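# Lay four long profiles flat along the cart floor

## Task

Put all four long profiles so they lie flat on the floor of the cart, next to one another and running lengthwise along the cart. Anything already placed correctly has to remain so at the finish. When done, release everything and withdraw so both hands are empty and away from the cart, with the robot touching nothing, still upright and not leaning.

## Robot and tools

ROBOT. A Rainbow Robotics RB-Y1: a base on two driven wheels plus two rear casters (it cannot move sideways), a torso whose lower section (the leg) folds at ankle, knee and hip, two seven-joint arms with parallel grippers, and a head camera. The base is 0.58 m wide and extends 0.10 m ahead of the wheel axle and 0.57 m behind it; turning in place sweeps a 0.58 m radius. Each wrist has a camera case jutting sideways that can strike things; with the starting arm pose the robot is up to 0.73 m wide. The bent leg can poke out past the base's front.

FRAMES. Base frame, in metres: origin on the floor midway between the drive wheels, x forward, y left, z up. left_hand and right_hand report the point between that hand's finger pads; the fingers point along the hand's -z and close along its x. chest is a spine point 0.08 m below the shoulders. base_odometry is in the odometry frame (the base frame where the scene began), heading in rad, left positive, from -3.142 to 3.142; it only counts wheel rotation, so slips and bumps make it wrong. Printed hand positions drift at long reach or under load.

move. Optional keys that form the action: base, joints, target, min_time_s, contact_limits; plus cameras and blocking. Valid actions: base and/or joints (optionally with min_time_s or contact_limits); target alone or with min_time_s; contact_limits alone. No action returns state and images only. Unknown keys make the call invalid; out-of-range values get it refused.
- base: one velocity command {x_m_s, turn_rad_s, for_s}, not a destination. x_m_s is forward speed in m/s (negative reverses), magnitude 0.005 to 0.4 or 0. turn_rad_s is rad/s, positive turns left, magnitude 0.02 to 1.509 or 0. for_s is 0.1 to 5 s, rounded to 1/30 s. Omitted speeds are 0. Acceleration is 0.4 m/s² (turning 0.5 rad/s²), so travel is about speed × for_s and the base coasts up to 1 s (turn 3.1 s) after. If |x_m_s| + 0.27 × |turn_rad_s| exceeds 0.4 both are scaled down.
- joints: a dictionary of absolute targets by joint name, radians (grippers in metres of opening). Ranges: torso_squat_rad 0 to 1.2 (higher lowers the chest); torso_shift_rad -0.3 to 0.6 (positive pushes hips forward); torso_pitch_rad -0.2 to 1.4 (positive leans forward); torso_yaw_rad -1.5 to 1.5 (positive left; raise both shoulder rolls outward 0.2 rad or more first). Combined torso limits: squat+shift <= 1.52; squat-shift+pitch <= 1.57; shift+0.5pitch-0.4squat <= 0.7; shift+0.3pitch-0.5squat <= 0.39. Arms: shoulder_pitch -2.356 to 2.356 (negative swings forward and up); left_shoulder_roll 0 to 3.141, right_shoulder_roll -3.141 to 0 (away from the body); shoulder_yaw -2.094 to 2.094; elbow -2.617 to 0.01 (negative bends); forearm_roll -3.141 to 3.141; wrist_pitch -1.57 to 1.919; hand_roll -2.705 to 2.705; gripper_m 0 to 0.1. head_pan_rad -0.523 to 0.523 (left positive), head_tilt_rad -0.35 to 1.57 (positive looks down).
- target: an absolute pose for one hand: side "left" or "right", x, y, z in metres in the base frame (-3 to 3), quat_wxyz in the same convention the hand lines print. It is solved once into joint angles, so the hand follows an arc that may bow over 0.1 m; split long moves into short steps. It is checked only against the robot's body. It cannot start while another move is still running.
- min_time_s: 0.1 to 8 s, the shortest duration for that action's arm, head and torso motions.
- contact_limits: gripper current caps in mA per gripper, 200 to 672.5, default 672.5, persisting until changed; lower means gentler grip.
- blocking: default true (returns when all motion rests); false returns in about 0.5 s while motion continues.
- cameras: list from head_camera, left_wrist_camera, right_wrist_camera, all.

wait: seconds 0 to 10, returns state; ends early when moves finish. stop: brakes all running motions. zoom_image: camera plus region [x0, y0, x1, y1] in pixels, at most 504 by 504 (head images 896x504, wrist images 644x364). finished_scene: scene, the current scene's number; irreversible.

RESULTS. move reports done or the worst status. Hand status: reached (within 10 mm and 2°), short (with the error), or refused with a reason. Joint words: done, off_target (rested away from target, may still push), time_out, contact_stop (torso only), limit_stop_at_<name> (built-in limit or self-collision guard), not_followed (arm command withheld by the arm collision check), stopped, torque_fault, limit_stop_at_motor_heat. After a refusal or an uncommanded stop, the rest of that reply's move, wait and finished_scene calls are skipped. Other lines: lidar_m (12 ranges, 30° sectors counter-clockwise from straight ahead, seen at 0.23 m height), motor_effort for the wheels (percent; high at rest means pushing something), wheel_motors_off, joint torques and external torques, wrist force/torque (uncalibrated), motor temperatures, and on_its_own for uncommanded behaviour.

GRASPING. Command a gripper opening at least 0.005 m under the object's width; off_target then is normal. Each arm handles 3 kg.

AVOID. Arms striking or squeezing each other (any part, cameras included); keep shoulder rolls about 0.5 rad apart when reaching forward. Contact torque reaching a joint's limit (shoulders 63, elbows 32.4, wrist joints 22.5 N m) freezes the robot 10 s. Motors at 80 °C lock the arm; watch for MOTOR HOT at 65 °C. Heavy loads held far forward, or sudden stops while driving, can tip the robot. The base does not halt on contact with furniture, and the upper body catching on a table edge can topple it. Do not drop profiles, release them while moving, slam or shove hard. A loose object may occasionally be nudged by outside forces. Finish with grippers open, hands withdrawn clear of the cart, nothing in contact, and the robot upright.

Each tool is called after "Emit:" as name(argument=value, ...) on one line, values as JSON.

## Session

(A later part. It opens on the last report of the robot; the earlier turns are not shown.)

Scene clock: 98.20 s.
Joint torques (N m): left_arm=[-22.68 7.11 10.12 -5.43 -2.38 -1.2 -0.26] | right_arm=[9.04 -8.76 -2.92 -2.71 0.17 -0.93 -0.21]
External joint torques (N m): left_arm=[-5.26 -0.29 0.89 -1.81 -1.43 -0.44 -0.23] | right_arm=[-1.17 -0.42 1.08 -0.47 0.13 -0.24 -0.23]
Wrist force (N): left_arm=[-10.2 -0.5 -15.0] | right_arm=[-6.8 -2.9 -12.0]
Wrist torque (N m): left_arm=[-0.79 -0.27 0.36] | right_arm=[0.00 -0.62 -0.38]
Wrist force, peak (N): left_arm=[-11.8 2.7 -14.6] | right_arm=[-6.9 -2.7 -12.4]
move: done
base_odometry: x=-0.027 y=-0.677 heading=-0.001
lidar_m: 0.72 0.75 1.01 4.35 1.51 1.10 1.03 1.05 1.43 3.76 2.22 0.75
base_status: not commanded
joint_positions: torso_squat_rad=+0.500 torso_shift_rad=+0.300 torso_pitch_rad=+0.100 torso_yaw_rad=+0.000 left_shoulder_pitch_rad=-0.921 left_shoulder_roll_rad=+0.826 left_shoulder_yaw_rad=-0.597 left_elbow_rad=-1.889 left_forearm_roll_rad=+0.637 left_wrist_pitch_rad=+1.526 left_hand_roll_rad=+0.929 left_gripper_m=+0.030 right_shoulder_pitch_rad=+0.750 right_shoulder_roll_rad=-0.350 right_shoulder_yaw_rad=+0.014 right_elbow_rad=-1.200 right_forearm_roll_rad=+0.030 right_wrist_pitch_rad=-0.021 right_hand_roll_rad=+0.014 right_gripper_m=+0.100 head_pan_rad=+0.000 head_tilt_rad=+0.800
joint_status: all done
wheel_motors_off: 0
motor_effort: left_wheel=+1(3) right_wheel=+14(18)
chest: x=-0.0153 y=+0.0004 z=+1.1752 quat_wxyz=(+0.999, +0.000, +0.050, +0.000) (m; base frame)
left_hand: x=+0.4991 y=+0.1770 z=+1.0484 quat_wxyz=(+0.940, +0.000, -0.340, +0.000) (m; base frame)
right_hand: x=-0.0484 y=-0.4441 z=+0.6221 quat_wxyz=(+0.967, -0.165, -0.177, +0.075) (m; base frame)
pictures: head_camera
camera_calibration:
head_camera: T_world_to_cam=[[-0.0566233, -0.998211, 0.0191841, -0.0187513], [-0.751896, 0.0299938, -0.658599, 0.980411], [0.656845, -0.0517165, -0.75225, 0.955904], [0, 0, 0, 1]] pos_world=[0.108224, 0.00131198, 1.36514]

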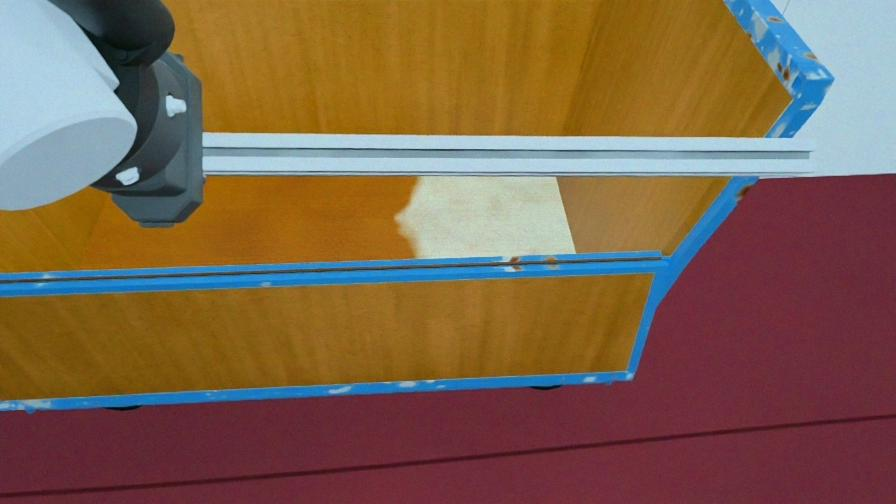

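Emit:
move(base={"x_m_s": 0.265, "for_s": 2.0})

Emit:
move(joints={"torso_squat_rad": 0.6, "torso_shift_rad": 0.25, "torso_pitch_rad": 0.7, "head_tilt_rad": 0.5}, min_time_s=2.5, cameras=["head_camera"])

Scene clock: 110.10 s.
Joint torques (N m): left_arm=[-22.64 6.65 10.94 -4.99 -2.6 -1.35 -0.08] | right_arm=[9.51 -8.94 -2.66 -2.72 0.33 -0.76 -0.07]
External joint torques (N m): left_arm=[-5.21 -0.74 1.71 -1.34 -1.67 -0.6 -0.05] | right_arm=[-0.69 -0.6 1.33 -0.48 0.29 -0.07 -0.09]
Wrist force (N): left_arm=[-10.1 -0.2 -15.0] | right_arm=[-6.5 -2.6 -12.0]
Wrist torque (N m): left_arm=[-0.36 -0.26 0.36] | right_arm=[-0.05 -0.57 -0.38]
Wrist force, peak (N): left_arm=[-10.2 0.0 -16.1] | right_arm=[-6.9 -3.0 -12.3]
move: done
base_odometry: x=+0.503 y=-0.677 heading=-0.001
lidar_m: 0.18 0.19 0.27 0.75 2.27 1.64 1.55 1.61 2.16 4.30 0.28 0.19
base_status: done (sent for 2 of 2 s)
joint_positions: torso_squat_rad=+0.500 torso_shift_rad=+0.300 torso_pitch_rad=+0.101 torso_yaw_rad=+0.000 left_shoulder_pitch_rad=-0.921 left_shoulder_roll_rad=+0.826 left_shoulder_yaw_rad=-0.597 left_elbow_rad=-1.889 left_forearm_roll_rad=+0.637 left_wrist_pitch_rad=+1.526 left_hand_roll_rad=+0.929 left_gripper_m=+0.030 right_shoulder_pitch_rad=+0.750 right_shoulder_roll_rad=-0.350 right_shoulder_yaw_rad=+0.014 right_elbow_rad=-1.200 right_forearm_roll_rad=+0.030 right_wrist_pitch_rad=-0.021 right_hand_roll_rad=+0.014 right_gripper_m=+0.100 head_pan_rad=+0.000 head_tilt_rad=+0.800
joint_status: not commanded
wheel_motors_off: 0
motor_effort: left_wheel=+1(38) right_wheel=-5(48)
chest: x=-0.0153 y=+0.0004 z=+1.1752 quat_wxyz=(+0.999, +0.000, +0.050, +0.000) (m; base frame)
left_hand: x=+0.4991 y=+0.1770 z=+1.0484 quat_wxyz=(+0.940, +0.000, -0.340, +0.000) (m; base frame)
right_hand: x=-0.0483 y=-0.4441 z=+0.6221 quat_wxyz=(+0.967, -0.165, -0.177, +0.075) (m; base frame)
camera_calibration:
head_camera: T_world_to_cam=[[-0.0566171, -0.998212, 0.0191895, -0.0187536], [-0.751897, 0.0299857, -0.658599, 0.980486], [0.656845, -0.0517165, -0.75225, 0.955838], [0, 0, 0, 1]] pos_world=[0.108324, 0.00131197, 1.36514]
left_wrist_camera: T_world_to_cam=[[0.745643, 0.0201023, 0.666042, -1.07459], [-0.304162, -0.879069, 0.367045, -0.0454005], [0.592876, -0.47627, -0.649358, 0.548025], [0, 0, 0, 1]] pos_world=[0.462537, 0.242699, 1.08825]
right_wrist_camera: T_world_to_cam=[[-0.925163, -0.187932, -0.329779, 0.0786184], [-0.22991, 0.968766, 0.0929172, 0.391591], [0.302017, 0.161783, -0.939474, 0.74498], [0, 0, 0, 1]] pos_world=[-0.0622308, -0.48511, 0.689431]

Scene clock: 112.90 s.
Joint torques (N m): left_arm=[-14.59 6.51 8.21 -7.93 -0.74 -0.15 0.04] | right_arm=[20.36 -6.75 -2.63 3.68 -0.02 0.28 -0.34]
External joint torques (N m): left_arm=[-3.88 -0.05 1.73 -1.61 -0.63 0.01 0.04] | right_arm=[-1.62 -0.48 0.55 -0.29 0.07 -0.18 -0.33]
Wrist force (N): left_arm=[-2.1 -0.1 -18.4] | right_arm=[-3.4 -3.2 -12.5]
Wrist torque (N m): left_arm=[-0.39 -0.22 0.25] | right_arm=[0.02 -0.43 -0.33]
Wrist force, peak (N): left_arm=[-2.9 0.0 -19.2] | right_arm=[-6.8 -2.7 -12.3]
move: done
base_odometry: x=+0.503 y=-0.677 heading=-0.001
lidar_m: 0.19 0.20 0.28 0.76 2.27 1.65 1.55 1.61 2.17 4.31 0.27 0.20
base_status: not commanded
joint_positions: torso_squat_rad=+0.600 torso_shift_rad=+0.250 torso_pitch_rad=+0.700 torso_yaw_rad=+0.000 left_shoulder_pitch_rad=-0.921 left_shoulder_roll_rad=+0.826 left_shoulder_yaw_rad=-0.597 left_elbow_rad=-1.889 left_forearm_roll_rad=+0.637 left_wrist_pitch_rad=+1.526 left_hand_roll_rad=+0.929 left_gripper_m=+0.030 right_shoulder_pitch_rad=+0.750 right_shoulder_roll_rad=-0.350 right_shoulder_yaw_rad=+0.014 right_elbow_rad=-1.200 right_forearm_roll_rad=+0.030 right_wrist_pitch_rad=-0.021 right_hand_roll_rad=+0.014 right_gripper_m=+0.100 head_pan_rad=+0.000 head_tilt_rad=+0.500
joint_status: all done
wheel_motors_off: 0
motor_effort: left_wheel=+3(4) right_wheel=-7(8)
chest: x=+0.1145 y=+0.0004 z=+1.0769 quat_wxyz=(+0.939, +0.000, +0.343, +0.000) (m; base frame)
left_hand: x=+0.4677 y=+0.1769 z=+0.6819 quat_wxyz=(+0.999, +0.000, -0.048, +0.000) (m; base frame)
right_hand: x=-0.2252 y=-0.4441 z=+0.6390 quat_wxyz=(+0.977, -0.136, +0.117, +0.120) (m; base frame)
pictures: head_camera
camera_calibration:
head_camera: T_world_to_cam=[[-0.0483457, -0.998222, 0.0348755, -0.023764], [-0.912912, 0.0299926, -0.407052, 0.789167], [0.405282, -0.0515175, -0.912739, 0.945358], [0, 0, 0, 1]] pos_world=[0.336154, 0.00131162, 1.18493]

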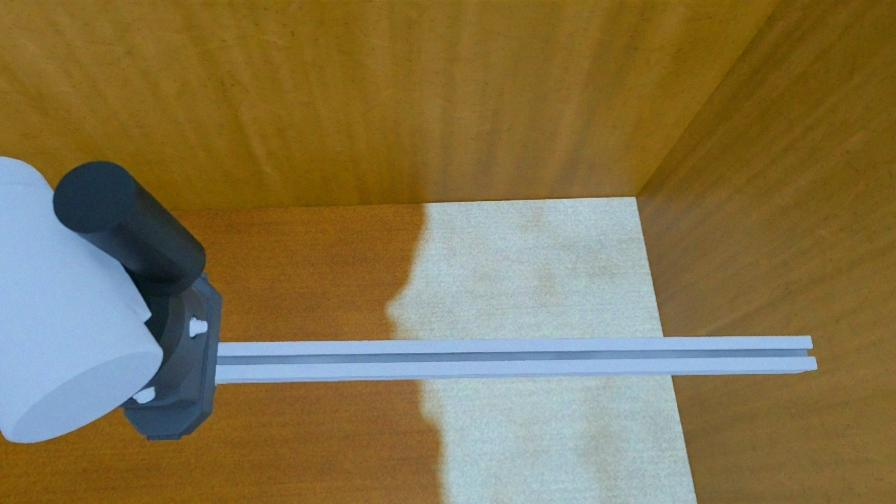

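Emit:
move(joints={"torso_squat_rad": 0.7, "torso_shift_rad": 0.3, "torso_pitch_rad": 1.1, "head_tilt_rad": 0.1}, min_time_s=1.5)

Emit:
move(target={"side": "left", "x": 0.552, "y": 0.193, "z": 0.40, "quat_wxyz": [1, 0, 0, 0.001]}, min_time_s=1.5)

Emit:
move(target={"side": "left", "x": 0.552, "y": 0.193, "z": 0.316, "quat_wxyz": [1, 0, 0, 0.001]}, min_time_s=1.5, cameras=["head_camera", "left_wrist_camera"])

Scene clock: 123.80 s.
Joint torques (N m): left_arm=[-5.59 4.73 4.55 -8.59 0.5 0.77 -0.29] | right_arm=[23.83 -3.63 -1.5 7.29 0.02 1.17 -0.14]
External joint torques (N m): left_arm=[-1.63 0.06 1.26 -1.67 0.02 0.49 -0.31] | right_arm=[-1.88 -0.04 0.49 -0.17 0.19 0.01 -0.1]
Wrist force (N): left_arm=[4.4 0.1 -18.7] | right_arm=[-1.4 -4.2 -11.5]
Wrist torque (N m): left_arm=[-0.46 -0.10 0.21] | right_arm=[0.06 -0.32 -0.28]
Wrist force, peak (N): left_arm=[4.3 0.1 -19.1] | right_arm=[-3.6 -3.4 -12.6]
move: done
base_odometry: x=+0.503 y=-0.677 heading=-0.001
lidar_m: 0.19 0.20 0.27 0.76 2.27 1.63 1.55 1.60 2.16 4.30 0.28 0.20
base_status: not commanded
joint_positions: torso_squat_rad=+0.700 torso_shift_rad=+0.300 torso_pitch_rad=+1.100 torso_yaw_rad=+0.000 left_shoulder_pitch_rad=-0.922 left_shoulder_roll_rad=+0.826 left_shoulder_yaw_rad=-0.596 left_elbow_rad=-1.889 left_forearm_roll_rad=+0.637 left_wrist_pitch_rad=+1.526 left_hand_roll_rad=+0.929 left_gripper_m=+0.031 right_shoulder_pitch_rad=+0.750 right_shoulder_roll_rad=-0.350 right_shoulder_yaw_rad=+0.014 right_elbow_rad=-1.200 right_forearm_roll_rad=+0.030 right_wrist_pitch_rad=-0.021 right_hand_roll_rad=+0.014 right_gripper_m=+0.100 head_pan_rad=+0.000 head_tilt_rad=+0.100
joint_status: all done
wheel_motors_off: 0
motor_effort: left_wheel=+3(4) right_wheel=-5(7)
chest: x=+0.2062 y=+0.0004 z=+0.9322 quat_wxyz=(+0.852, +0.000, +0.523, +0.000) (m; base frame)
left_hand: x=+0.3780 y=+0.1768 z=+0.4309 quat_wxyz=(+0.988, -0.001, +0.151, +0.000) (m; base frame)
right_hand: x=-0.2773 y=-0.4441 z=+0.6613 quat_wxyz=(+0.934, -0.109, +0.309, +0.144) (m; base frame)
camera_calibration:
head_camera: T_world_to_cam=[[-0.0481744, -0.998235, 0.0347331, -0.00981112], [-0.91292, 0.0298943, -0.407043, 0.825216], [0.405286, -0.0513176, -0.912748, 0.697111], [0, 0, 0, 1]] pos_world=[0.470354, 0.00131107, 0.972526]
left_wrist_camera: T_world_to_cam=[[0.96373, 0.0200074, -0.266129, -0.253839], [0.143828, -0.87892, 0.454767, -0.0630492], [-0.224808, -0.476549, -0.849919, 0.614283], [0, 0, 0, 1]] pos_world=[0.391796, 0.242399, 0.48321]
right_wrist_camera: T_world_to_cam=[[-0.777355, -0.187641, 0.600425, -0.69422], [-0.0457887, 0.968822, 0.243489, 0.286736], [-0.627393, 0.161784, -0.761711, 0.475638], [0, 0, 0, 1]] pos_world=[-0.228114, -0.485011, 0.709309]

Scene clock: 125.63 s.
Joint torques (N m): left_arm=[-11.11 4.87 5.96 -7.64 -0.5 0.38 -0.09] | right_arm=[24.13 -3.76 -1.47 7.54 -0.04 1.32 -0.23]
External joint torques (N m): left_arm=[-1.64 -1.46 1.14 -1.27 -0.52 0.44 -0.09] | right_arm=[-1.58 -0.17 0.52 0.07 0.13 0.16 -0.19]
Wrist force (N): left_arm=[-0.5 0.0 -18.9] | right_arm=[-1.4 -3.9 -11.7]
Wrist torque (N m): left_arm=[-0.41 -0.19 0.19] | right_arm=[0.02 -0.34 -0.29]
Wrist force, peak (N): left_arm=[0.5 0.2 -19.6] | right_arm=[-1.3 -4.3 -11.9]
move: done
base_odometry: x=+0.503 y=-0.677 heading=-0.001
lidar_m: 0.19 0.19 0.28 0.75 2.27 1.64 1.56 1.60 2.17 4.29 0.28 0.19
base_status: not commanded
joint_positions: torso_squat_rad=+0.700 torso_shift_rad=+0.300 torso_pitch_rad=+1.100 torso_yaw_rad=+0.000 left_shoulder_pitch_rad=-1.193 left_shoulder_roll_rad=+0.763 left_shoulder_yaw_rad=-0.518 left_elbow_rad=-1.472 left_forearm_roll_rad=+0.551 left_wrist_pitch_rad=+1.277 left_hand_roll_rad=+0.713 left_gripper_m=+0.031 right_shoulder_pitch_rad=+0.750 right_shoulder_roll_rad=-0.350 right_shoulder_yaw_rad=+0.014 right_elbow_rad=-1.200 right_forearm_roll_rad=+0.030 right_wrist_pitch_rad=-0.021 right_hand_roll_rad=+0.014 right_gripper_m=+0.100 head_pan_rad=+0.000 head_tilt_rad=+0.100
joint_status: all done
wheel_motors_off: 0
motor_effort: left_wheel=+4(4) right_wheel=-4(7)
chest: x=+0.2061 y=+0.0004 z=+0.9322 quat_wxyz=(+0.852, +0.000, +0.523, +0.000) (m; base frame)
left_hand: x=+0.5515 y=+0.1932 z=+0.3998 quat_wxyz=(+1.000, +0.000, +0.000, +0.001) (m; base frame)
left_hand_status: reached (checked arc, planned for 1.5 s): 1 mm and 0.1 deg off.
right_hand: x=-0.2773 y=-0.4441 z=+0.6613 quat_wxyz=(+0.934, -0.109, +0.309, +0.144) (m; base frame)
camera_calibration:
head_camera: T_world_to_cam=[[-0.0481744, -0.998235, 0.0347331, -0.00981112], [-0.91292, 0.0298943, -0.407043, 0.825216], [0.405286, -0.0513176, -0.912748, 0.697111], [0, 0, 0, 1]] pos_world=[0.470354, 0.00131107, 0.972526]
left_wrist_camera: T_world_to_cam=[[0.99918, 0.0227515, 0.0334916, -0.569491], [0.00409751, -0.879762, 0.475396, 0.00963825], [0.0402806, -0.474869, -0.879134, 0.499834], [0, 0, 0, 1]] pos_world=[0.548851, 0.258792, 0.453912]
right_wrist_camera: T_world_to_cam=[[-0.777358, -0.187583, 0.600439, -0.694203], [-0.0457421, 0.968833, 0.243453, 0.286777], [-0.627394, 0.161785, -0.761711, 0.475638], [0, 0, 0, 1]] pos_world=[-0.228114, -0.485011, 0.709309]

Scene clock: 127.47 s.
Joint torques (N m): left_arm=[-13.15 5.68 1.89 -6.46 -0.19 0.08 0.14] | right_arm=[23.71 -3.05 -1.55 7.12 0.05 1.16 -0.45]
External joint torques (N m): left_arm=[-2.81 0.64 -1.13 -1.31 -0.18 0.14 0.14] | right_arm=[-2.01 0.54 0.44 -0.35 0.22 0 -0.41]
Wrist force (N): left_arm=[-1.3 0.2 -18.7] | right_arm=[-1.3 -4.2 -11.5]
Wrist torque (N m): left_arm=[-0.26 -0.30 0.24] | right_arm=[0.05 -0.32 -0.28]
Wrist force, peak (N): left_arm=[-1.3 -1.7 -19.6] | right_arm=[-1.4 -4.4 -11.7]
move: done
base_odometry: x=+0.503 y=-0.677 heading=-0.001
lidar_m: 0.19 0.20 0.28 0.76 2.27 1.65 1.55 1.61 2.16 4.30 0.27 0.20
base_status: not commanded
joint_positions: torso_squat_rad=+0.700 torso_shift_rad=+0.300 torso_pitch_rad=+1.100 torso_yaw_rad=+0.000 left_shoulder_pitch_rad=-1.309 left_shoulder_roll_rad=+0.575 left_shoulder_yaw_rad=-0.541 left_elbow_rad=-0.929 left_forearm_roll_rad=+0.521 left_wrist_pitch_rad=+0.960 left_hand_roll_rad=+0.540 left_gripper_m=+0.030 right_shoulder_pitch_rad=+0.750 right_shoulder_roll_rad=-0.350 right_shoulder_yaw_rad=+0.014 right_elbow_rad=-1.200 right_forearm_roll_rad=+0.030 right_wrist_pitch_rad=-0.021 right_hand_roll_rad=+0.014 right_gripper_m=+0.100 head_pan_rad=+0.000 head_tilt_rad=+0.100
joint_status: all done
wheel_motors_off: 0
motor_effort: left_wheel=+2(4) right_wheel=-1(5)
chest: x=+0.2061 y=+0.0003 z=+0.9323 quat_wxyz=(+0.852, +0.000, +0.523, +0.000) (m; base frame)
left_hand: x=+0.5514 y=+0.1930 z=+0.3162 quat_wxyz=(+1.000, +0.000, +0.000, +0.001) (m; base frame)
left_hand_status: reached (checked arc, planned for 1.5 s): 1 mm and 0.1 deg off.
right_hand: x=-0.2774 y=-0.4441 z=+0.6613 quat_wxyz=(+0.934, -0.109, +0.309, +0.144) (m; base frame)
pictures: head_camera, left_wrist_camera
camera_calibration:
head_camera: T_world_to_cam=[[-0.0483082, -0.998227, 0.0347722, -0.00989395], [-0.912839, 0.029991, -0.407217, 0.825299], [0.405452, -0.0514134, -0.912669, 0.697082], [0, 0, 0, 1]] pos_world=[0.470254, 0.00121143, 0.972625]
left_wrist_camera: T_world_to_cam=[[0.999117, 0.0230503, 0.0351359, -0.567136], [0.00356946, -0.879662, 0.475587, 0.049401], [0.0418701, -0.475041, -0.878967, 0.425358], [0, 0, 0, 1]] pos_world=[0.548648, 0.258592, 0.370308]

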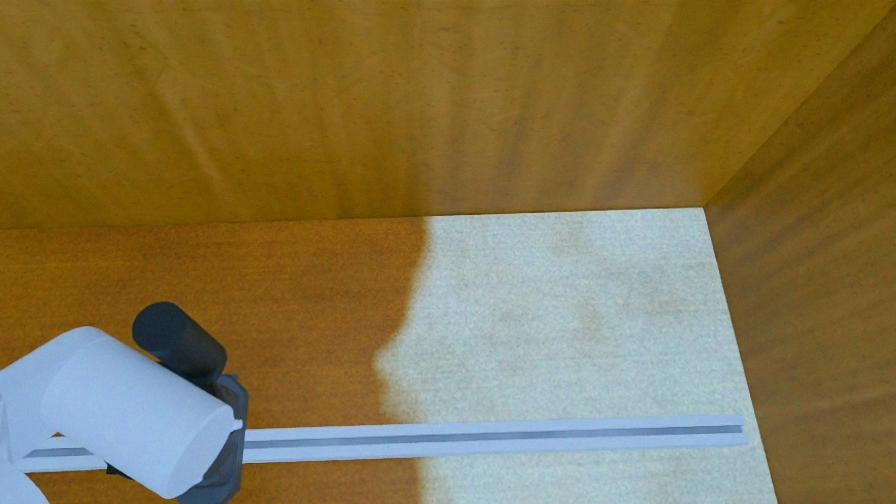

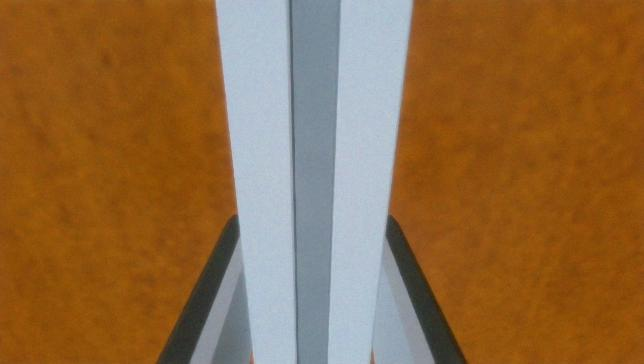

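Emit:
move(target={"side": "left", "x": 0.552, "y": 0.193, "z": 0.308, "quat_wxyz": [1, 0, 0, 0.001]}, min_time_s=0.8)

Emit:
move(contact_limits={"left_gripper_m": 200}, cameras=["left_wrist_camera"])

Emit:
wait(seconds=0.8, cameras=["left_wrist_camera"])

Scene clock: 133.83 s.
Joint torques (N m): left_arm=[-13.06 2.17 2.74 -5.77 -0.28 -1.48 -0.42] | right_arm=[23.66 -3.35 -1.16 7.57 -0.05 1.29 -0.3]
External joint torques (N m): left_arm=[-2.52 -2.73 -0.02 -0.85 -0.3 -1.41 -0.42] | right_arm=[-2.05 0.24 0.83 0.11 0.11 0.13 -0.27]
Wrist force (N): left_arm=[-5.8 2.4 -4.0] | right_arm=[-1.2 -4.2 -11.5]
Wrist torque (N m): left_arm=[-0.16 -0.33 0.64] | right_arm=[0.05 -0.32 -0.30]
Wrist force, peak (N): left_arm=[-18.4 9.1 17.6] | right_arm=[-1.0 -4.4 -12.0]
move: done
base_odometry: x=+0.503 y=-0.677 heading=-0.001
lidar_m: 0.19 0.19 0.27 0.75 2.27 1.64 1.55 1.61 2.17 4.31 0.27 0.19
base_status: not commanded
joint_positions: torso_squat_rad=+0.700 torso_shift_rad=+0.300 torso_pitch_rad=+1.100 torso_yaw_rad=+0.000 left_shoulder_pitch_rad=-1.335 left_shoulder_roll_rad=+0.550 left_shoulder_yaw_rad=-0.541 left_elbow_rad=-0.844 left_forearm_roll_rad=+0.529 left_wrist_pitch_rad=+0.917 left_hand_roll_rad=+0.510 left_gripper_m=+0.030 right_shoulder_pitch_rad=+0.750 right_shoulder_roll_rad=-0.350 right_shoulder_yaw_rad=+0.014 right_elbow_rad=-1.200 right_forearm_roll_rad=+0.030 right_wrist_pitch_rad=-0.021 right_hand_roll_rad=+0.014 right_gripper_m=+0.100 head_pan_rad=+0.000 head_tilt_rad=+0.100
joint_status: all done
wheel_motors_off: 0
motor_effort: left_wheel=+4(9) right_wheel=-1(5)
chest: x=+0.2059 y=+0.0003 z=+0.9324 quat_wxyz=(+0.853, +0.000, +0.523, +0.000) (m; base frame)
left_hand: x=+0.5516 y=+0.1938 z=+0.3081 quat_wxyz=(+1.000, +0.001, +0.000, +0.001) (m; base frame)
left_hand_status: reached (checked arc, planned for 0.8 s): 1 mm and 0.1 deg off.
right_hand: x=-0.2774 y=-0.4441 z=+0.6611 quat_wxyz=(+0.934, -0.109, +0.308, +0.144) (m; base frame)
camera_calibration:
head_camera: T_world_to_cam=[[-0.0482034, -0.998242, 0.0344837, -0.00967487], [-0.912698, 0.0299946, -0.407533, 0.82553], [0.405783, -0.0511177, -0.912539, 0.697023], [0, 0, 0, 1]] pos_world=[0.470153, 0.00121091, 0.972825]
left_wrist_camera: T_world_to_cam=[[0.999151, 0.0232249, 0.034037, -0.566737], [0.00428763, -0.88014, 0.474695, 0.0538705], [0.040982, -0.474145, -0.879492, 0.4191], [0, 0, 0, 1]] pos_world=[0.548849, 0.25929, 0.362313]
right_wrist_camera: T_world_to_cam=[[-0.777681, -0.187687, 0.599988, -0.693963], [-0.0458312, 0.96878, 0.243647, 0.286637], [-0.626986, 0.161982, -0.762004, 0.47582], [0, 0, 0, 1]] pos_world=[-0.228212, -0.48501, 0.709109]

Scene clock: 134.13 s.
Joint torques (N m): left_arm=[-14.11 2.65 3.04 -5.59 -0.36 -1.22 -0.41] | right_arm=[23.72 -3.61 -1.56 7.46 -0.02 1.17 -0.25]
External joint torques (N m): left_arm=[-3.56 -2.25 0.28 -0.67 -0.37 -1.15 -0.41] | right_arm=[-1.99 -0.02 0.43 0 0.14 0.01 -0.21]
Wrist force (N): left_arm=[-6.0 2.0 -4.3] | right_arm=[-1.2 -4.2 -11.6]
Wrist torque (N m): left_arm=[-0.23 -0.35 0.36] | right_arm=[0.06 -0.31 -0.30]
Wrist force, peak (N): left_arm=[-6.1 2.5 -4.6] | right_arm=[-1.3 -4.3 -11.7]
base_odometry: x=+0.503 y=-0.677 heading=-0.001
lidar_m: 0.19 0.19 0.27 0.76 2.26 1.65 1.56 1.60 2.17 4.30 0.28 0.20
base_status: not commanded
joint_positions: torso_squat_rad=+0.700 torso_shift_rad=+0.300 torso_pitch_rad=+1.100 torso_yaw_rad=+0.000 left_shoulder_pitch_rad=-1.335 left_shoulder_roll_rad=+0.550 left_shoulder_yaw_rad=-0.541 left_elbow_rad=-0.844 left_forearm_roll_rad=+0.529 left_wrist_pitch_rad=+0.917 left_hand_roll_rad=+0.510 left_gripper_m=+0.031 right_shoulder_pitch_rad=+0.750 right_shoulder_roll_rad=-0.350 right_shoulder_yaw_rad=+0.014 right_elbow_rad=-1.200 right_forearm_roll_rad=+0.030 right_wrist_pitch_rad=-0.021 right_hand_roll_rad=+0.014 right_gripper_m=+0.100 head_pan_rad=+0.000 head_tilt_rad=+0.100
joint_status: not commanded
wheel_motors_off: 0
motor_effort: left_wheel=+5(5) right_wheel=-1(6)
contact_limits: left_gripper_m 200 mA
chest: x=+0.2059 y=+0.0003 z=+0.9324 quat_wxyz=(+0.853, +0.000, +0.523, +0.000) (m; base frame)
left_hand: x=+0.5515 y=+0.1938 z=+0.3081 quat_wxyz=(+1.000, +0.001, +0.000, +0.001) (m; base frame)
right_hand: x=-0.2774 y=-0.4441 z=+0.6611 quat_wxyz=(+0.934, -0.109, +0.308, +0.144) (m; base frame)
pictures: left_wrist_camera
camera_calibration:
left_wrist_camera: T_world_to_cam=[[0.999151, 0.023225, 0.0340349, -0.566736], [0.00428509, -0.880098, 0.474773, 0.0538328], [0.0409807, -0.474224, -0.87945, 0.419105], [0, 0, 0, 1]] pos_world=[0.548849, 0.25929, 0.362313]

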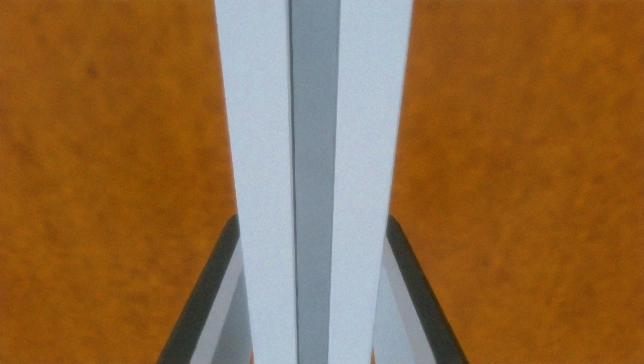

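Scene clock: 134.93 s.
Joint torques (N m): left_arm=[-12.82 2.76 2.4 -5.72 -0.42 -1.2 -0.33] | right_arm=[23.82 -3.61 -1.66 7.67 0.14 1.43 -0.18]
External joint torques (N m): left_arm=[-2.28 -2.14 -0.36 -0.8 -0.44 -1.13 -0.33] | right_arm=[-1.89 -0.02 0.33 0.21 0.31 0.27 -0.14]
Wrist force (N): left_arm=[-6.0 2.6 -4.0] | right_arm=[-1.2 -4.4 -11.7]
Wrist torque (N m): left_arm=[-0.31 -0.32 0.36] | right_arm=[0.09 -0.31 -0.29]
Wrist force, peak (N): left_arm=[-6.2 2.5 -4.2] | right_arm=[-1.2 -4.1 -11.8]
base_odometry: x=+0.503 y=-0.677 heading=-0.001
lidar_m: 0.18 0.19 0.27 0.75 2.28 1.65 1.55 1.61 2.17 4.30 0.29 0.20
base_status: not commanded
joint_positions: torso_squat_rad=+0.700 torso_shift_rad=+0.300 torso_pitch_rad=+1.100 torso_yaw_rad=+0.000 left_shoulder_pitch_rad=-1.335 left_shoulder_roll_rad=+0.550 left_shoulder_yaw_rad=-0.541 left_elbow_rad=-0.844 left_forearm_roll_rad=+0.529 left_wrist_pitch_rad=+0.917 left_hand_roll_rad=+0.510 left_gripper_m=+0.031 right_shoulder_pitch_rad=+0.750 right_shoulder_roll_rad=-0.350 right_shoulder_yaw_rad=+0.014 right_elbow_rad=-1.200 right_forearm_roll_rad=+0.030 right_wrist_pitch_rad=-0.021 right_hand_roll_rad=+0.014 right_gripper_m=+0.100 head_pan_rad=+0.000 head_tilt_rad=+0.100
joint_status: not commanded
wheel_motors_off: 0
motor_effort: left_wheel=+4(5) right_wheel=-1(6)
contact_limits: left_gripper_m 200 mA
chest: x=+0.2059 y=+0.0003 z=+0.9324 quat_wxyz=(+0.853, +0.000, +0.523, +0.000) (m; base frame)
left_hand: x=+0.5515 y=+0.1938 z=+0.3081 quat_wxyz=(+1.000, +0.001, +0.000, +0.001) (m; base frame)
right_hand: x=-0.2774 y=-0.4441 z=+0.6611 quat_wxyz=(+0.934, -0.109, +0.308, +0.144) (m; base frame)
wait: 0.80 s; at rest by 0.27 s
pictures: left_wrist_camera
camera_calibration:
left_wrist_camera: T_world_to_cam=[[0.999151, 0.023225, 0.0340349, -0.566736], [0.00428509, -0.880098, 0.474773, 0.0538328], [0.0409807, -0.474224, -0.87945, 0.419105], [0, 0, 0, 1]] pos_world=[0.548849, 0.25929, 0.362313]

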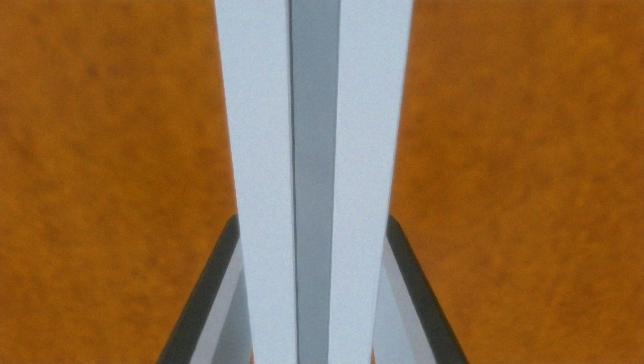

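Emit:
move(joints={"left_gripper_m": 0.045})

Emit:
move(target={"side": "left", "x": 0.551, "y": 0.193, "z": 0.38, "quat_wxyz": [1, 0, 0, 0.001]}, min_time_s=1.0)

Emit:
move(target={"side": "left", "x": 0.43, "y": 0.18, "z": 0.52, "quat_wxyz": [1, 0, 0, 0]}, cameras=["left_wrist_camera"])

Emit:
move(joints={"torso_squat_rad": 0.5, "torso_shift_rad": 0.3, "torso_pitch_rad": 0.1, "head_tilt_rad": 0.8}, contact_limits={"left_gripper_m": 672.5})

Emit:
move(base={"x_m_s": -0.3, "for_s": 1.767})

Emit:
move(base={"turn_rad_s": 0.785, "for_s": 2.0}, joints={"left_shoulder_pitch_rad": 0.381, "left_shoulder_roll_rad": 0.252, "left_shoulder_yaw_rad": -0.099, "left_elbow_rad": -1.386, "left_forearm_roll_rad": 0.127, "left_wrist_pitch_rad": -0.677, "left_hand_roll_rad": -1.456}, min_time_s=3)

Emit:
move(base={"x_m_s": 0.35, "for_s": 3.267}, joints={"torso_squat_rad": 0.99, "torso_shift_rad": 0.49, "torso_pitch_rad": 0.19, "head_pan_rad": 0.2, "head_tilt_rad": 0.7})

Emit:
move(base={"turn_rad_s": -0.785, "for_s": 2.0})

Emit:
move(base={"x_m_s": 0.25, "for_s": 1.7}, cameras=["head_camera", "left_wrist_camera"])

Scene clock: 147.97 s.
Joint torques (N m): left_arm=[-12.18 3.46 2.12 -5.21 -0.38 -0.34 -0.11] | right_arm=[23.9 -3.44 -2.04 7.26 0.04 1.15 -0.22]
External joint torques (N m): left_arm=[-1.63 -1.43 -0.64 -0.28 -0.4 -0.26 -0.11] | right_arm=[-1.81 0.15 -0.05 -0.2 0.21 -0.01 -0.18]
Wrist force (N): left_arm=[-1.4 0.0 -9.5] | right_arm=[-1.2 -4.1 -11.6]
Wrist torque (N m): left_arm=[-0.32 -0.33 0.23] | right_arm=[0.07 -0.32 -0.29]
Wrist force, peak (N): left_arm=[-1.3 -0.1 -9.6] | right_arm=[-1.4 -4.3 -12.0]
move: done
base_odometry: x=+0.503 y=-0.677 heading=-0.001
lidar_m: 0.19 0.20 0.28 0.77 2.27 1.63 1.55 1.61 2.17 4.31 0.28 0.20
base_status: not commanded
joint_positions: torso_squat_rad=+0.700 torso_shift_rad=+0.300 torso_pitch_rad=+1.100 torso_yaw_rad=+0.000 left_shoulder_pitch_rad=-1.335 left_shoulder_roll_rad=+0.549 left_shoulder_yaw_rad=-0.541 left_elbow_rad=-0.845 left_forearm_roll_rad=+0.529 left_wrist_pitch_rad=+0.917 left_hand_roll_rad=+0.510 left_gripper_m=+0.045 right_shoulder_pitch_rad=+0.750 right_shoulder_roll_rad=-0.350 right_shoulder_yaw_rad=+0.014 right_elbow_rad=-1.200 right_forearm_roll_rad=+0.030 right_wrist_pitch_rad=-0.021 right_hand_roll_rad=+0.014 right_gripper_m=+0.100 head_pan_rad=+0.000 head_tilt_rad=+0.100
joint_status: all done
wheel_motors_off: 0
motor_effort: left_wheel=+5(5) right_wheel=-3(4)
contact_limits: left_gripper_m 200 mA
chest: x=+0.2059 y=+0.0003 z=+0.9324 quat_wxyz=(+0.853, +0.000, +0.523, +0.000) (m; base frame)
left_hand: x=+0.5518 y=+0.1935 z=+0.3082 quat_wxyz=(+1.000, +0.000, +0.000, +0.001) (m; base frame)
right_hand: x=-0.2774 y=-0.4441 z=+0.6611 quat_wxyz=(+0.934, -0.109, +0.308, +0.144) (m; base frame)
camera_calibration:
head_camera: T_world_to_cam=[[-0.0482422, -0.998237, 0.034581, -0.00975104], [-0.912734, 0.0299951, -0.407452, 0.825469], [0.405697, -0.0512196, -0.912571, 0.697095], [0, 0, 0, 1]] pos_world=[0.470153, 0.00121109, 0.972825]
left_wrist_camera: T_world_to_cam=[[0.999136, 0.0230748, 0.0345609, -0.567072], [0.0038792, -0.879828, 0.475277, 0.05354], [0.0413746, -0.474732, -0.879157, 0.418762], [0, 0, 0, 1]] pos_world=[0.549049, 0.258991, 0.36231]
right_wrist_camera: T_world_to_cam=[[-0.777681, -0.187687, 0.599988, -0.694023], [-0.0458312, 0.96878, 0.243647, 0.286612], [-0.626986, 0.161982, -0.762004, 0.475897], [0, 0, 0, 1]] pos_world=[-0.228212, -0.48501, 0.709209]

Scene clock: 149.37 s.
Joint torques (N m): left_arm=[-10.13 5.86 4.79 -6.16 -0.03 -0.09 0.56] | right_arm=[23.99 -3.29 -1.7 7.15 -0.07 1.17 -0.27]
External joint torques (N m): left_arm=[-0.48 -0.2 0.32 0.03 -0.06 -0.04 0.55] | right_arm=[-1.72 0.31 0.29 -0.31 0.1 0.01 -0.23]
Wrist force (N): left_arm=[-1.3 0.0 -9.7] | right_arm=[-1.5 -4.1 -11.6]
Wrist torque (N m): left_arm=[-0.36 -0.28 0.18] | right_arm=[0.05 -0.34 -0.30]
Wrist force, peak (N): left_arm=[2.1 -0.5 -10.9] | right_arm=[-1.2 -4.5 -11.9]
move: done
base_odometry: x=+0.503 y=-0.677 heading=-0.001
lidar_m: 0.18 0.20 0.27 0.76 2.26 1.64 1.55 1.60 2.19 4.30 0.28 0.20
base_status: not commanded
joint_positions: torso_squat_rad=+0.700 torso_shift_rad=+0.300 torso_pitch_rad=+1.100 torso_yaw_rad=+0.000 left_shoulder_pitch_rad=-1.214 left_shoulder_roll_rad=+0.723 left_shoulder_yaw_rad=-0.529 left_elbow_rad=-1.359 left_forearm_roll_rad=+0.544 left_wrist_pitch_rad=+1.214 left_hand_roll_rad=+0.674 left_gripper_m=+0.045 right_shoulder_pitch_rad=+0.750 right_shoulder_roll_rad=-0.350 right_shoulder_yaw_rad=+0.014 right_elbow_rad=-1.200 right_forearm_roll_rad=+0.030 right_wrist_pitch_rad=-0.021 right_hand_roll_rad=+0.014 right_gripper_m=+0.100 head_pan_rad=+0.000 head_tilt_rad=+0.100
joint_status: all done
wheel_motors_off: 0
motor_effort: left_wheel=+2(4) right_wheel=-2(5)
contact_limits: left_gripper_m 200 mA
chest: x=+0.2060 y=+0.0003 z=+0.9323 quat_wxyz=(+0.853, +0.000, +0.523, +0.000) (m; base frame)
left_hand: x=+0.5508 y=+0.1925 z=+0.3796 quat_wxyz=(+1.000, -0.001, +0.004, +0.000) (m; base frame)
left_hand_status: reached (checked arc, planned for 1.0 s): 1 mm and 0.5 deg off.
right_hand: x=-0.2774 y=-0.4441 z=+0.6611 quat_wxyz=(+0.934, -0.109, +0.308, +0.144) (m; base frame)
camera_calibration:
head_camera: T_world_to_cam=[[-0.0482409, -0.998237, 0.0345774, -0.00974821], [-0.91275, 0.0299974, -0.407416, 0.825441], [0.40566, -0.0512146, -0.912588, 0.697128], [0, 0, 0, 1]] pos_world=[0.470153, 0.00121109, 0.972825]
left_wrist_camera: T_world_to_cam=[[0.99944, 0.0209791, 0.0260631, -0.56507], [0.00601806, -0.879007, 0.476771, 0.016828], [0.0329119, -0.476347, -0.878641, 0.485886], [0, 0, 0, 1]] pos_world=[0.548661, 0.258097, 0.433624]
right_wrist_camera: T_world_to_cam=[[-0.777585, -0.187655, 0.600122, -0.694081], [-0.0458272, 0.968802, 0.24356, 0.286686], [-0.627105, 0.161887, -0.761926, 0.475768], [0, 0, 0, 1]] pos_world=[-0.228212, -0.48501, 0.709209]

Scene clock: 151.10 s.
Joint torques (N m): left_arm=[-4.09 6.22 3.01 -7.23 -0.27 -0.02 0.07] | right_arm=[24.06 -3.33 -1.81 7.25 0.01 1.28 -0.34]
External joint torques (N m): left_arm=[-0.13 0.49 -1.03 0.04 -0.31 0.02 0.07] | right_arm=[-1.65 0.26 0.18 -0.21 0.18 0.12 -0.31]
Wrist force (N): left_arm=[-0.7 0.0 -10.4] | right_arm=[-1.2 -4.1 -11.6]
Wrist torque (N m): left_arm=[-0.36 -0.22 0.25] | right_arm=[0.05 -0.31 -0.30]
Wrist force, peak (N): left_arm=[-0.8 0.6 -10.5] | right_arm=[-1.6 -4.3 -11.8]
move: done
base_odometry: x=+0.503 y=-0.677 heading=-0.001
lidar_m: 0.19 0.21 0.27 0.76 2.26 1.65 1.55 1.61 2.17 4.29 0.28 0.20
base_status: not commanded
joint_positions: torso_squat_rad=+0.700 torso_shift_rad=+0.300 torso_pitch_rad=+1.100 torso_yaw_rad=+0.000 left_shoulder_pitch_rad=-0.889 left_shoulder_roll_rad=+0.995 left_shoulder_yaw_rad=-0.549 left_elbow_rad=-2.322 left_forearm_roll_rad=+0.500 left_wrist_pitch_rad=+1.620 left_hand_roll_rad=+1.135 left_gripper_m=+0.045 right_shoulder_pitch_rad=+0.750 right_shoulder_roll_rad=-0.350 right_shoulder_yaw_rad=+0.014 right_elbow_rad=-1.200 right_forearm_roll_rad=+0.030 right_wrist_pitch_rad=-0.021 right_hand_roll_rad=+0.014 right_gripper_m=+0.100 head_pan_rad=+0.000 head_tilt_rad=+0.100
joint_status: all done
wheel_motors_off: 0
motor_effort: left_wheel=+2(3) right_wheel=-1(4)
contact_limits: left_gripper_m 200 mA
chest: x=+0.2060 y=+0.0003 z=+0.9323 quat_wxyz=(+0.853, +0.000, +0.523, +0.000) (m; base frame)
left_hand: x=+0.4300 y=+0.1799 z=+0.5198 quat_wxyz=(+1.000, +0.000, +0.000, +0.000) (m; base frame)
left_hand_status: reached (checked arc, planned for 1.3 s): 0 mm and 0.0 deg off.
right_hand: x=-0.2774 y=-0.4441 z=+0.6611 quat_wxyz=(+0.934, -0.109, +0.308, +0.144) (m; base frame)
pictures: left_wrist_camera
camera_calibration:
left_wrist_camera: T_world_to_cam=[[0.999203, 0.020907, 0.0339934, -0.451656], [0.00220297, -0.87939, 0.476098, -0.058291], [0.0398472, -0.475644, -0.878735, 0.604054], [0, 0, 0, 1]] pos_world=[0.427355, 0.245497, 0.573909]

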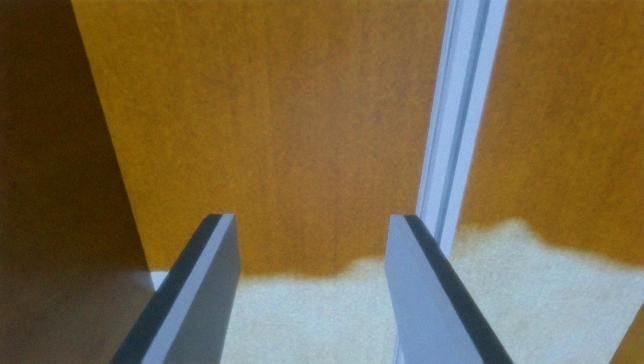

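Scene clock: 155.20 s.
Joint torques (N m): left_arm=[-14.38 7.29 7.45 -2.36 -1.44 -0.54 0.27] | right_arm=[8.6 -8.28 -3.09 -2.77 0.16 -0.78 -0.28]
External joint torques (N m): left_arm=[0 0.02 -1.34 -0.52 -0.04 0.14 0.32] | right_arm=[-1.59 0.05 0.91 -0.53 0.12 -0.09 -0.29]
Wrist force (N): left_arm=[-5.8 0.3 -6.7] | right_arm=[-6.6 -2.7 -12.1]
Wrist torque (N m): left_arm=[-0.34 -0.52 0.34] | right_arm=[-0.04 -0.58 -0.37]
Wrist force, peak (N): left_arm=[-1.0 0.1 -10.3] | right_arm=[-6.4 -2.7 -12.6]
move: done
base_odometry: x=+0.503 y=-0.677 heading=-0.001
lidar_m: 0.18 0.20 0.27 0.76 2.27 1.64 1.55 1.60 2.17 4.30 0.29 0.19
base_status: not commanded
joint_positions: torso_squat_rad=+0.500 torso_shift_rad=+0.300 torso_pitch_rad=+0.100 torso_yaw_rad=+0.000 left_shoulder_pitch_rad=-0.889 left_shoulder_roll_rad=+0.995 left_shoulder_yaw_rad=-0.549 left_elbow_rad=-2.322 left_forearm_roll_rad=+0.500 left_wrist_pitch_rad=+1.620 left_hand_roll_rad=+1.135 left_gripper_m=+0.045 right_shoulder_pitch_rad=+0.750 right_shoulder_roll_rad=-0.350 right_shoulder_yaw_rad=+0.014 right_elbow_rad=-1.200 right_forearm_roll_rad=+0.030 right_wrist_pitch_rad=-0.021 right_hand_roll_rad=+0.014 right_gripper_m=+0.100 head_pan_rad=+0.000 head_tilt_rad=+0.800
joint_status: all done
wheel_motors_off: 0
motor_effort: left_wheel=+2(3) right_wheel=-4(5)
contact_limits: left_gripper_m 672.5 mA
chest: x=-0.0156 y=+0.0003 z=+1.1752 quat_wxyz=(+0.999, +0.000, +0.050, +0.000) (m; base frame)
left_hand: x=+0.4526 y=+0.1800 z=+1.1408 quat_wxyz=(+0.878, +0.000, -0.479, +0.000) (m; base frame)
right_hand: x=-0.0485 y=-0.4441 z=+0.6220 quat_wxyz=(+0.967, -0.165, -0.177, +0.075) (m; base frame)
camera_calibration:
head_camera: T_world_to_cam=[[-0.0567044, -0.998208, 0.0190912, -0.0187342], [-0.751561, 0.0300901, -0.658977, 0.980733], [0.657221, -0.0517151, -0.751921, 0.955681], [0, 0, 0, 1]] pos_world=[0.107925, 0.00121217, 1.36523]
left_wrist_camera: T_world_to_cam=[[0.511261, 0.0209742, 0.85917, -1.21592], [-0.399337, -0.87943, 0.2591, 0.0753951], [0.761014, -0.475565, -0.441242, 0.323381], [0, 0, 0, 1]] pos_world=[0.40566, 0.245596, 1.16783]
right_wrist_camera: T_world_to_cam=[[-0.925093, -0.187756, -0.330076, 0.0788075], [-0.229804, 0.968784, 0.0929953, 0.391442], [0.302312, 0.161882, -0.939362, 0.74489], [0, 0, 0, 1]] pos_world=[-0.0623299, -0.48501, 0.689332]

Scene clock: 158.47 s.
Joint torques (N m): left_arm=[-15.18 7.6 6.94 -1.63 -1.66 -0.57 0.13] | right_arm=[8.44 -8.65 -3.6 -2.82 0.27 -0.72 -0.32]
External joint torques (N m): left_arm=[-0.79 0.34 -1.85 0.2 -0.26 0.12 0.17] | right_arm=[-1.76 -0.31 0.4 -0.58 0.22 -0.03 -0.34]
Wrist force (N): left_arm=[-5.9 -0.2 -6.9] | right_arm=[-6.5 -2.6 -12.1]
Wrist torque (N m): left_arm=[-0.29 -0.52 0.34] | right_arm=[-0.03 -0.58 -0.37]
Wrist force, peak (N): left_arm=[-6.5 0.4 -7.0] | right_arm=[-6.8 -2.7 -12.4]
move: done
base_odometry: x=-0.027 y=-0.677 heading=+0.000
lidar_m: 0.71 0.75 1.02 4.32 1.49 1.08 1.02 1.07 1.43 3.78 2.22 0.74
base_status: done (sent for 1.77 of 1.77 s)
joint_positions: torso_squat_rad=+0.500 torso_shift_rad=+0.300 torso_pitch_rad=+0.100 torso_yaw_rad=+0.000 left_shoulder_pitch_rad=-0.889 left_shoulder_roll_rad=+0.995 left_shoulder_yaw_rad=-0.549 left_elbow_rad=-2.322 left_forearm_roll_rad=+0.500 left_wrist_pitch_rad=+1.620 left_hand_roll_rad=+1.135 left_gripper_m=+0.045 right_shoulder_pitch_rad=+0.750 right_shoulder_roll_rad=-0.350 right_shoulder_yaw_rad=+0.014 right_elbow_rad=-1.200 right_forearm_roll_rad=+0.030 right_wrist_pitch_rad=-0.021 right_hand_roll_rad=+0.014 right_gripper_m=+0.100 head_pan_rad=+0.000 head_tilt_rad=+0.800
joint_status: not commanded
wheel_motors_off: 0
motor_effort: left_wheel=+11(37) right_wheel=-10(28)
contact_limits: left_gripper_m 672.5 mA
chest: x=-0.0156 y=+0.0003 z=+1.1752 quat_wxyz=(+0.999, +0.000, +0.050, +0.000) (m; base frame)
left_hand: x=+0.4526 y=+0.1800 z=+1.1408 quat_wxyz=(+0.878, +0.000, -0.479, +0.000) (m; base frame)
right_hand: x=-0.0485 y=-0.4441 z=+0.6220 quat_wxyz=(+0.967, -0.165, -0.177, +0.075) (m; base frame)
camera_calibration:
head_camera: T_world_to_cam=[[-0.0567061, -0.998208, 0.0190897, -0.0187319], [-0.751561, 0.0300924, -0.658977, 0.980733], [0.657221, -0.0517151, -0.751921, 0.955681], [0, 0, 0, 1]] pos_world=[0.107925, 0.00121218, 1.36523]
left_wrist_camera: T_world_to_cam=[[0.511262, 0.0209745, 0.859169, -1.21591], [-0.399404, -0.879388, 0.25914, 0.0753653], [0.760978, -0.475643, -0.441221, 0.323389], [0, 0, 0, 1]] pos_world=[0.40566, 0.245596, 1.16783]
right_wrist_camera: T_world_to_cam=[[-0.925093, -0.187756, -0.330076, 0.078715], [-0.229804, 0.968784, 0.0929953, 0.391419], [0.302312, 0.161882, -0.939362, 0.74492], [0, 0, 0, 1]] pos_world=[-0.0624299, -0.48501, 0.689332]

Scene clock: 162.33 s.
Joint torques (N m): left_arm=[-1.82 2.59 2.55 -7.47 -0.21 -1.91 0.24] | right_arm=[9.57 -8.84 -3.11 -2.66 0.2 -0.83 -0.25]
External joint torques (N m): left_arm=[-1.03 -1.5 0.12 -0.18 -0.42 -0.07 0.23] | right_arm=[-0.62 -0.5 0.88 -0.42 0.16 -0.14 -0.26]
Wrist force (N): left_arm=[-0.4 -5.7 -3.2] | right_arm=[-6.6 -2.7 -12.3]
Wrist torque (N m): left_arm=[-0.05 -0.19 0.27] | right_arm=[-0.02 -0.61 -0.37]
Wrist force, peak (N): left_arm=[-6.3 0.1 -6.6] | right_arm=[-7.0 -2.7 -12.5]
move: done
base_odometry: x=-0.027 y=-0.677 heading=+1.569
lidar_m: 4.27 1.48 1.07 1.04 1.08 1.44 3.77 2.22 0.76 0.72 0.75 1.04
base_status: done (sent for 2 of 2 s)
joint_positions: torso_squat_rad=+0.500 torso_shift_rad=+0.300 torso_pitch_rad=+0.100 torso_yaw_rad=+0.000 left_shoulder_pitch_rad=+0.381 left_shoulder_roll_rad=+0.252 left_shoulder_yaw_rad=-0.099 left_elbow_rad=-1.386 left_forearm_roll_rad=+0.127 left_wrist_pitch_rad=-0.677 left_hand_roll_rad=-1.456 left_gripper_m=+0.045 right_shoulder_pitch_rad=+0.750 right_shoulder_roll_rad=-0.350 right_shoulder_yaw_rad=+0.014 right_elbow_rad=-1.200 right_forearm_roll_rad=+0.030 right_wrist_pitch_rad=-0.021 right_hand_roll_rad=+0.014 right_gripper_m=+0.100 head_pan_rad=+0.000 head_tilt_rad=+0.800
joint_status: all done
wheel_motors_off: 0
motor_effort: left_wheel=+3(43) right_wheel=+12(45)
contact_limits: left_gripper_m 672.5 mA
chest: x=-0.0156 y=+0.0003 z=+1.1753 quat_wxyz=(+0.999, +0.000, +0.050, +0.000) (m; base frame)
left_hand: x=+0.3061 y=+0.3081 z=+0.8246 quat_wxyz=(+0.497, +0.502, -0.503, -0.498) (m; base frame)
right_hand: x=-0.0484 y=-0.4441 z=+0.6220 quat_wxyz=(+0.967, -0.165, -0.177, +0.075) (m; base frame)
camera_calibration:
head_camera: T_world_to_cam=[[-0.0566409, -0.998214, 0.0190143, -0.0186362], [-0.751563, 0.030093, -0.658974, 0.98073], [0.657225, -0.0516154, -0.751925, 0.955686], [0, 0, 0, 1]] pos_world=[0.107924, 0.001212, 1.36524]
left_wrist_camera: T_world_to_cam=[[-0.0351075, -0.999177, 0.0203287, 0.301228], [-0.466773, -0.00159226, -0.884376, 0.904644], [0.88368, -0.0405371, -0.466333, 0.205361], [0, 0, 0, 1]] pos_world=[0.251366, 0.310745, 0.889688]
right_wrist_camera: T_world_to_cam=[[-0.925066, -0.18774, -0.330163, 0.0788768], [-0.229796, 0.968788, 0.0929738, 0.391459], [0.302403, 0.161877, -0.939334, 0.744874], [0, 0, 0, 1]] pos_world=[-0.0623296, -0.48501, 0.689332]

Scene clock: 167.03 s.
Joint torques (N m): left_arm=[1.96 2.83 2.63 -7.07 -0.13 -2.18 0.12] | right_arm=[11.38 -8.34 -3.49 -1.58 0.31 -0.66 -0.32]
External joint torques (N m): left_arm=[0.83 -1.3 0.28 -0.33 -0.33 -0.32 0.1] | right_arm=[-0.93 -0.14 0.46 -0.27 0.29 -0.14 -0.33]
Wrist force (N): left_arm=[-0.4 -5.8 -4.0] | right_arm=[-6.5 -2.7 -12.1]
Wrist torque (N m): left_arm=[-0.02 -0.18 0.26] | right_arm=[-0.06 -0.60 -0.35]
Wrist force, peak (N): left_arm=[-0.5 -6.4 -3.9] | right_arm=[-7.1 -2.5 -12.5]
move: done
base_odometry: x=-0.026 y=+0.466 heading=+1.570
lidar_m: 4.31 1.52 1.11 1.05 1.09 1.47 3.85 1.04 0.79 0.86 0.89 2.14
base_status: done (sent for 3.27 of 3.27 s)
joint_positions: torso_squat_rad=+0.990 torso_shift_rad=+0.490 torso_pitch_rad=+0.190 torso_yaw_rad=+0.000 left_shoulder_pitch_rad=+0.381 left_shoulder_roll_rad=+0.252 left_shoulder_yaw_rad=-0.099 left_elbow_rad=-1.386 left_forearm_roll_rad=+0.127 left_wrist_pitch_rad=-0.677 left_hand_roll_rad=-1.456 left_gripper_m=+0.045 right_shoulder_pitch_rad=+0.750 right_shoulder_roll_rad=-0.350 right_shoulder_yaw_rad=+0.014 right_elbow_rad=-1.200 right_forearm_roll_rad=+0.030 right_wrist_pitch_rad=-0.021 right_hand_roll_rad=+0.014 right_gripper_m=+0.100 head_pan_rad=+0.200 head_tilt_rad=+0.700
joint_status: all done
wheel_motors_off: 0
motor_effort: left_wheel=+3(38) right_wheel=-5(51)
contact_limits: left_gripper_m 672.5 mA
chest: x=+0.0112 y=+0.0003 z=+0.9232 quat_wxyz=(+0.995, +0.000, +0.095, +0.000) (m; base frame)
left_hand: x=+0.3002 y=+0.3080 z=+0.5452 quat_wxyz=(+0.519, +0.480, -0.480, -0.520) (m; base frame)
right_hand: x=-0.0711 y=-0.4441 z=+0.3752 quat_wxyz=(+0.974, -0.161, -0.133, +0.082) (m; base frame)
camera_calibration:
head_camera: T_world_to_cam=[[0.139079, -0.990095, -0.0192206, 0.0176212], [-0.739125, -0.0908691, -0.667411, 0.853572], [0.659053, 0.107029, -0.744442, 0.725], [0, 0, 0, 1]] pos_world=[0.150632, 0.0174137, 1.10974]
left_wrist_camera: T_world_to_cam=[[-0.0333699, -0.999169, 0.0234123, 0.304385], [-0.544091, -0.00148848, -0.839025, 0.653179], [0.838362, -0.0407366, -0.543589, 0.136033], [0, 0, 0, 1]] pos_world=[0.251501, 0.310645, 0.614853]
right_wrist_camera: T_world_to_cam=[[-0.950953, -0.187849, -0.245768, -0.0572243], [-0.220627, 0.968766, 0.113213, 0.402332], [0.216825, 0.161883, -0.962695, 0.522573], [0, 0, 0, 1]] pos_world=[-0.0789594, -0.48511, 0.443465]

Scene clock: 170.93 s.
Joint torques (N m): left_arm=[1 2.98 2.93 -6.72 -0.24 -1.73 0.24] | right_arm=[11.5 -8.7 -3.21 -2.14 0.15 -0.41 -0.32]
External joint torques (N m): left_arm=[-0.13 -1.14 0.58 0.02 -0.44 0.12 0.23] | right_arm=[-0.81 -0.49 0.75 -0.83 0.12 0.12 -0.33]
Wrist force (N): left_arm=[-0.8 -5.8 -4.0] | right_arm=[-6.6 -2.8 -11.8]
Wrist torque (N m): left_arm=[-0.01 -0.23 0.26] | right_arm=[-0.05 -0.62 -0.34]
Wrist force, peak (N): left_arm=[-0.4 -6.0 -4.3] | right_arm=[-6.8 -2.9 -12.5]
move: done
base_odometry: x=-0.026 y=+0.466 heading=+0.001
lidar_m: 0.88 0.88 2.13 4.40 1.53 1.11 1.03 1.07 1.45 3.83 1.03 0.79
base_status: done (sent for 2 of 2 s)
joint_positions: torso_squat_rad=+0.990 torso_shift_rad=+0.490 torso_pitch_rad=+0.190 torso_yaw_rad=+0.000 left_shoulder_pitch_rad=+0.381 left_shoulder_roll_rad=+0.252 left_shoulder_yaw_rad=-0.099 left_elbow_rad=-1.386 left_forearm_roll_rad=+0.127 left_wrist_pitch_rad=-0.677 left_hand_roll_rad=-1.456 left_gripper_m=+0.045 right_shoulder_pitch_rad=+0.750 right_shoulder_roll_rad=-0.350 right_shoulder_yaw_rad=+0.014 right_elbow_rad=-1.200 right_forearm_roll_rad=+0.030 right_wrist_pitch_rad=-0.021 right_hand_roll_rad=+0.014 right_gripper_m=+0.100 head_pan_rad=+0.200 head_tilt_rad=+0.700
joint_status: not commanded
wheel_motors_off: 0
motor_effort: left_wheel=+13(37) right_wheel=+0(39)
contact_limits: left_gripper_m 672.5 mA
chest: x=+0.0112 y=+0.0003 z=+0.9232 quat_wxyz=(+0.995, +0.000, +0.095, +0.000) (m; base frame)
left_hand: x=+0.3002 y=+0.3080 z=+0.5452 quat_wxyz=(+0.519, +0.480, -0.480, -0.520) (m; base frame)
right_hand: x=-0.0712 y=-0.4441 z=+0.3752 quat_wxyz=(+0.974, -0.161, -0.133, +0.082) (m; base frame)
camera_calibration:
head_camera: T_world_to_cam=[[0.139079, -0.990095, -0.0192206, 0.0176212], [-0.739125, -0.0908691, -0.667411, 0.853572], [0.659053, 0.107029, -0.744442, 0.725], [0, 0, 0, 1]] pos_world=[0.150632, 0.0174137, 1.10974]
left_wrist_camera: T_world_to_cam=[[-0.0332841, -0.999173, 0.0233611, 0.304396], [-0.544091, -0.00149216, -0.839025, 0.65318], [0.838366, -0.0406368, -0.543591, 0.136002], [0, 0, 0, 1]] pos_world=[0.251501, 0.310645, 0.614853]
right_wrist_camera: T_world_to_cam=[[-0.950973, -0.187865, -0.245677, -0.0572744], [-0.220632, 0.968762, 0.113234, 0.40232], [0.21673, 0.161887, -0.962715, 0.522576], [0, 0, 0, 1]] pos_world=[-0.0789596, -0.48511, 0.443465]

Scene clock: 173.67 s.
Joint torques (N m): left_arm=[2.1 2.69 2.47 -7.02 -0.24 -1.94 0.14] | right_arm=[11.82 -8.38 -3.18 -1.65 0.24 -0.5 -0.23]
External joint torques (N m): left_arm=[0.96 -1.43 0.11 -0.28 -0.44 -0.09 0.12] | right_arm=[-0.5 -0.18 0.78 -0.34 0.21 0.02 -0.24]
Wrist force (N): left_arm=[-0.3 -5.4 -3.7] | right_arm=[-6.5 -2.8 -12.1]
Wrist torque (N m): left_arm=[-0.05 -0.14 0.25] | right_arm=[-0.06 -0.61 -0.35]
Wrist force, peak (N): left_arm=[-0.3 -6.0 -4.2] | right_arm=[-6.9 -2.8 -12.3]
move: done
base_odometry: x=+0.399 y=+0.466 heading=+0.000
lidar_m: 0.50 0.46 0.99 4.09 2.14 1.55 1.46 1.52 2.05 1.21 0.44 0.44
base_status: done (sent for 1.7 of 1.7 s)
joint_positions: torso_squat_rad=+0.990 torso_shift_rad=+0.490 torso_pitch_rad=+0.190 torso_yaw_rad=+0.000 left_shoulder_pitch_rad=+0.381 left_shoulder_roll_rad=+0.252 left_shoulder_yaw_rad=-0.099 left_elbow_rad=-1.386 left_forearm_roll_rad=+0.127 left_wrist_pitch_rad=-0.677 left_hand_roll_rad=-1.456 left_gripper_m=+0.045 right_shoulder_pitch_rad=+0.750 right_shoulder_roll_rad=-0.350 right_shoulder_yaw_rad=+0.014 right_elbow_rad=-1.200 right_forearm_roll_rad=+0.030 right_wrist_pitch_rad=-0.021 right_hand_roll_rad=+0.014 right_gripper_m=+0.100 head_pan_rad=+0.200 head_tilt_rad=+0.700
joint_status: not commanded
wheel_motors_off: 0
motor_effort: left_wheel=-7(48) right_wheel=+1(38)
contact_limits: left_gripper_m 672.5 mA
chest: x=+0.0112 y=+0.0003 z=+0.9232 quat_wxyz=(+0.995, +0.000, +0.095, +0.000) (m; base frame)
left_hand: x=+0.3002 y=+0.3080 z=+0.5452 quat_wxyz=(+0.519, +0.480, -0.480, -0.520) (m; base frame)
right_hand: x=-0.0712 y=-0.4441 z=+0.3752 quat_wxyz=(+0.974, -0.161, -0.133, +0.082) (m; base frame)
pictures: head_camera, left_wrist_camera
camera_calibration:
head_camera: T_world_to_cam=[[0.139079, -0.990095, -0.0192206, 0.0176212], [-0.739125, -0.0908691, -0.667411, 0.853572], [0.659053, 0.107029, -0.744442, 0.725], [0, 0, 0, 1]] pos_world=[0.150632, 0.0174137, 1.10974]
left_wrist_camera: T_world_to_cam=[[-0.0332841, -0.999173, 0.0233611, 0.304396], [-0.544091, -0.00149216, -0.839025, 0.65318], [0.838366, -0.0406368, -0.543591, 0.136002], [0, 0, 0, 1]] pos_world=[0.251501, 0.310645, 0.614853]

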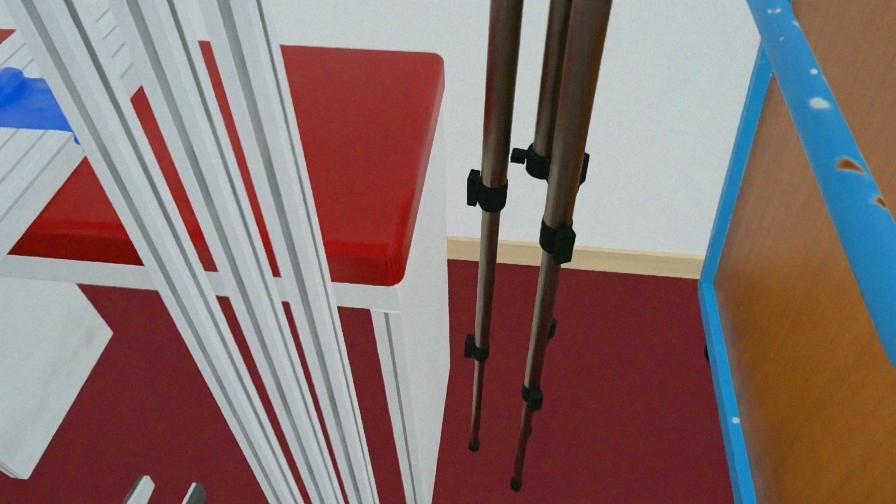

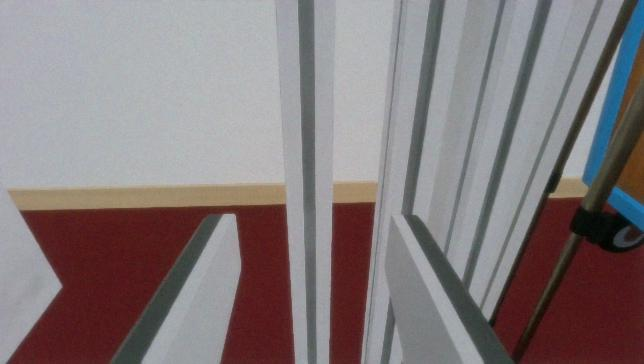

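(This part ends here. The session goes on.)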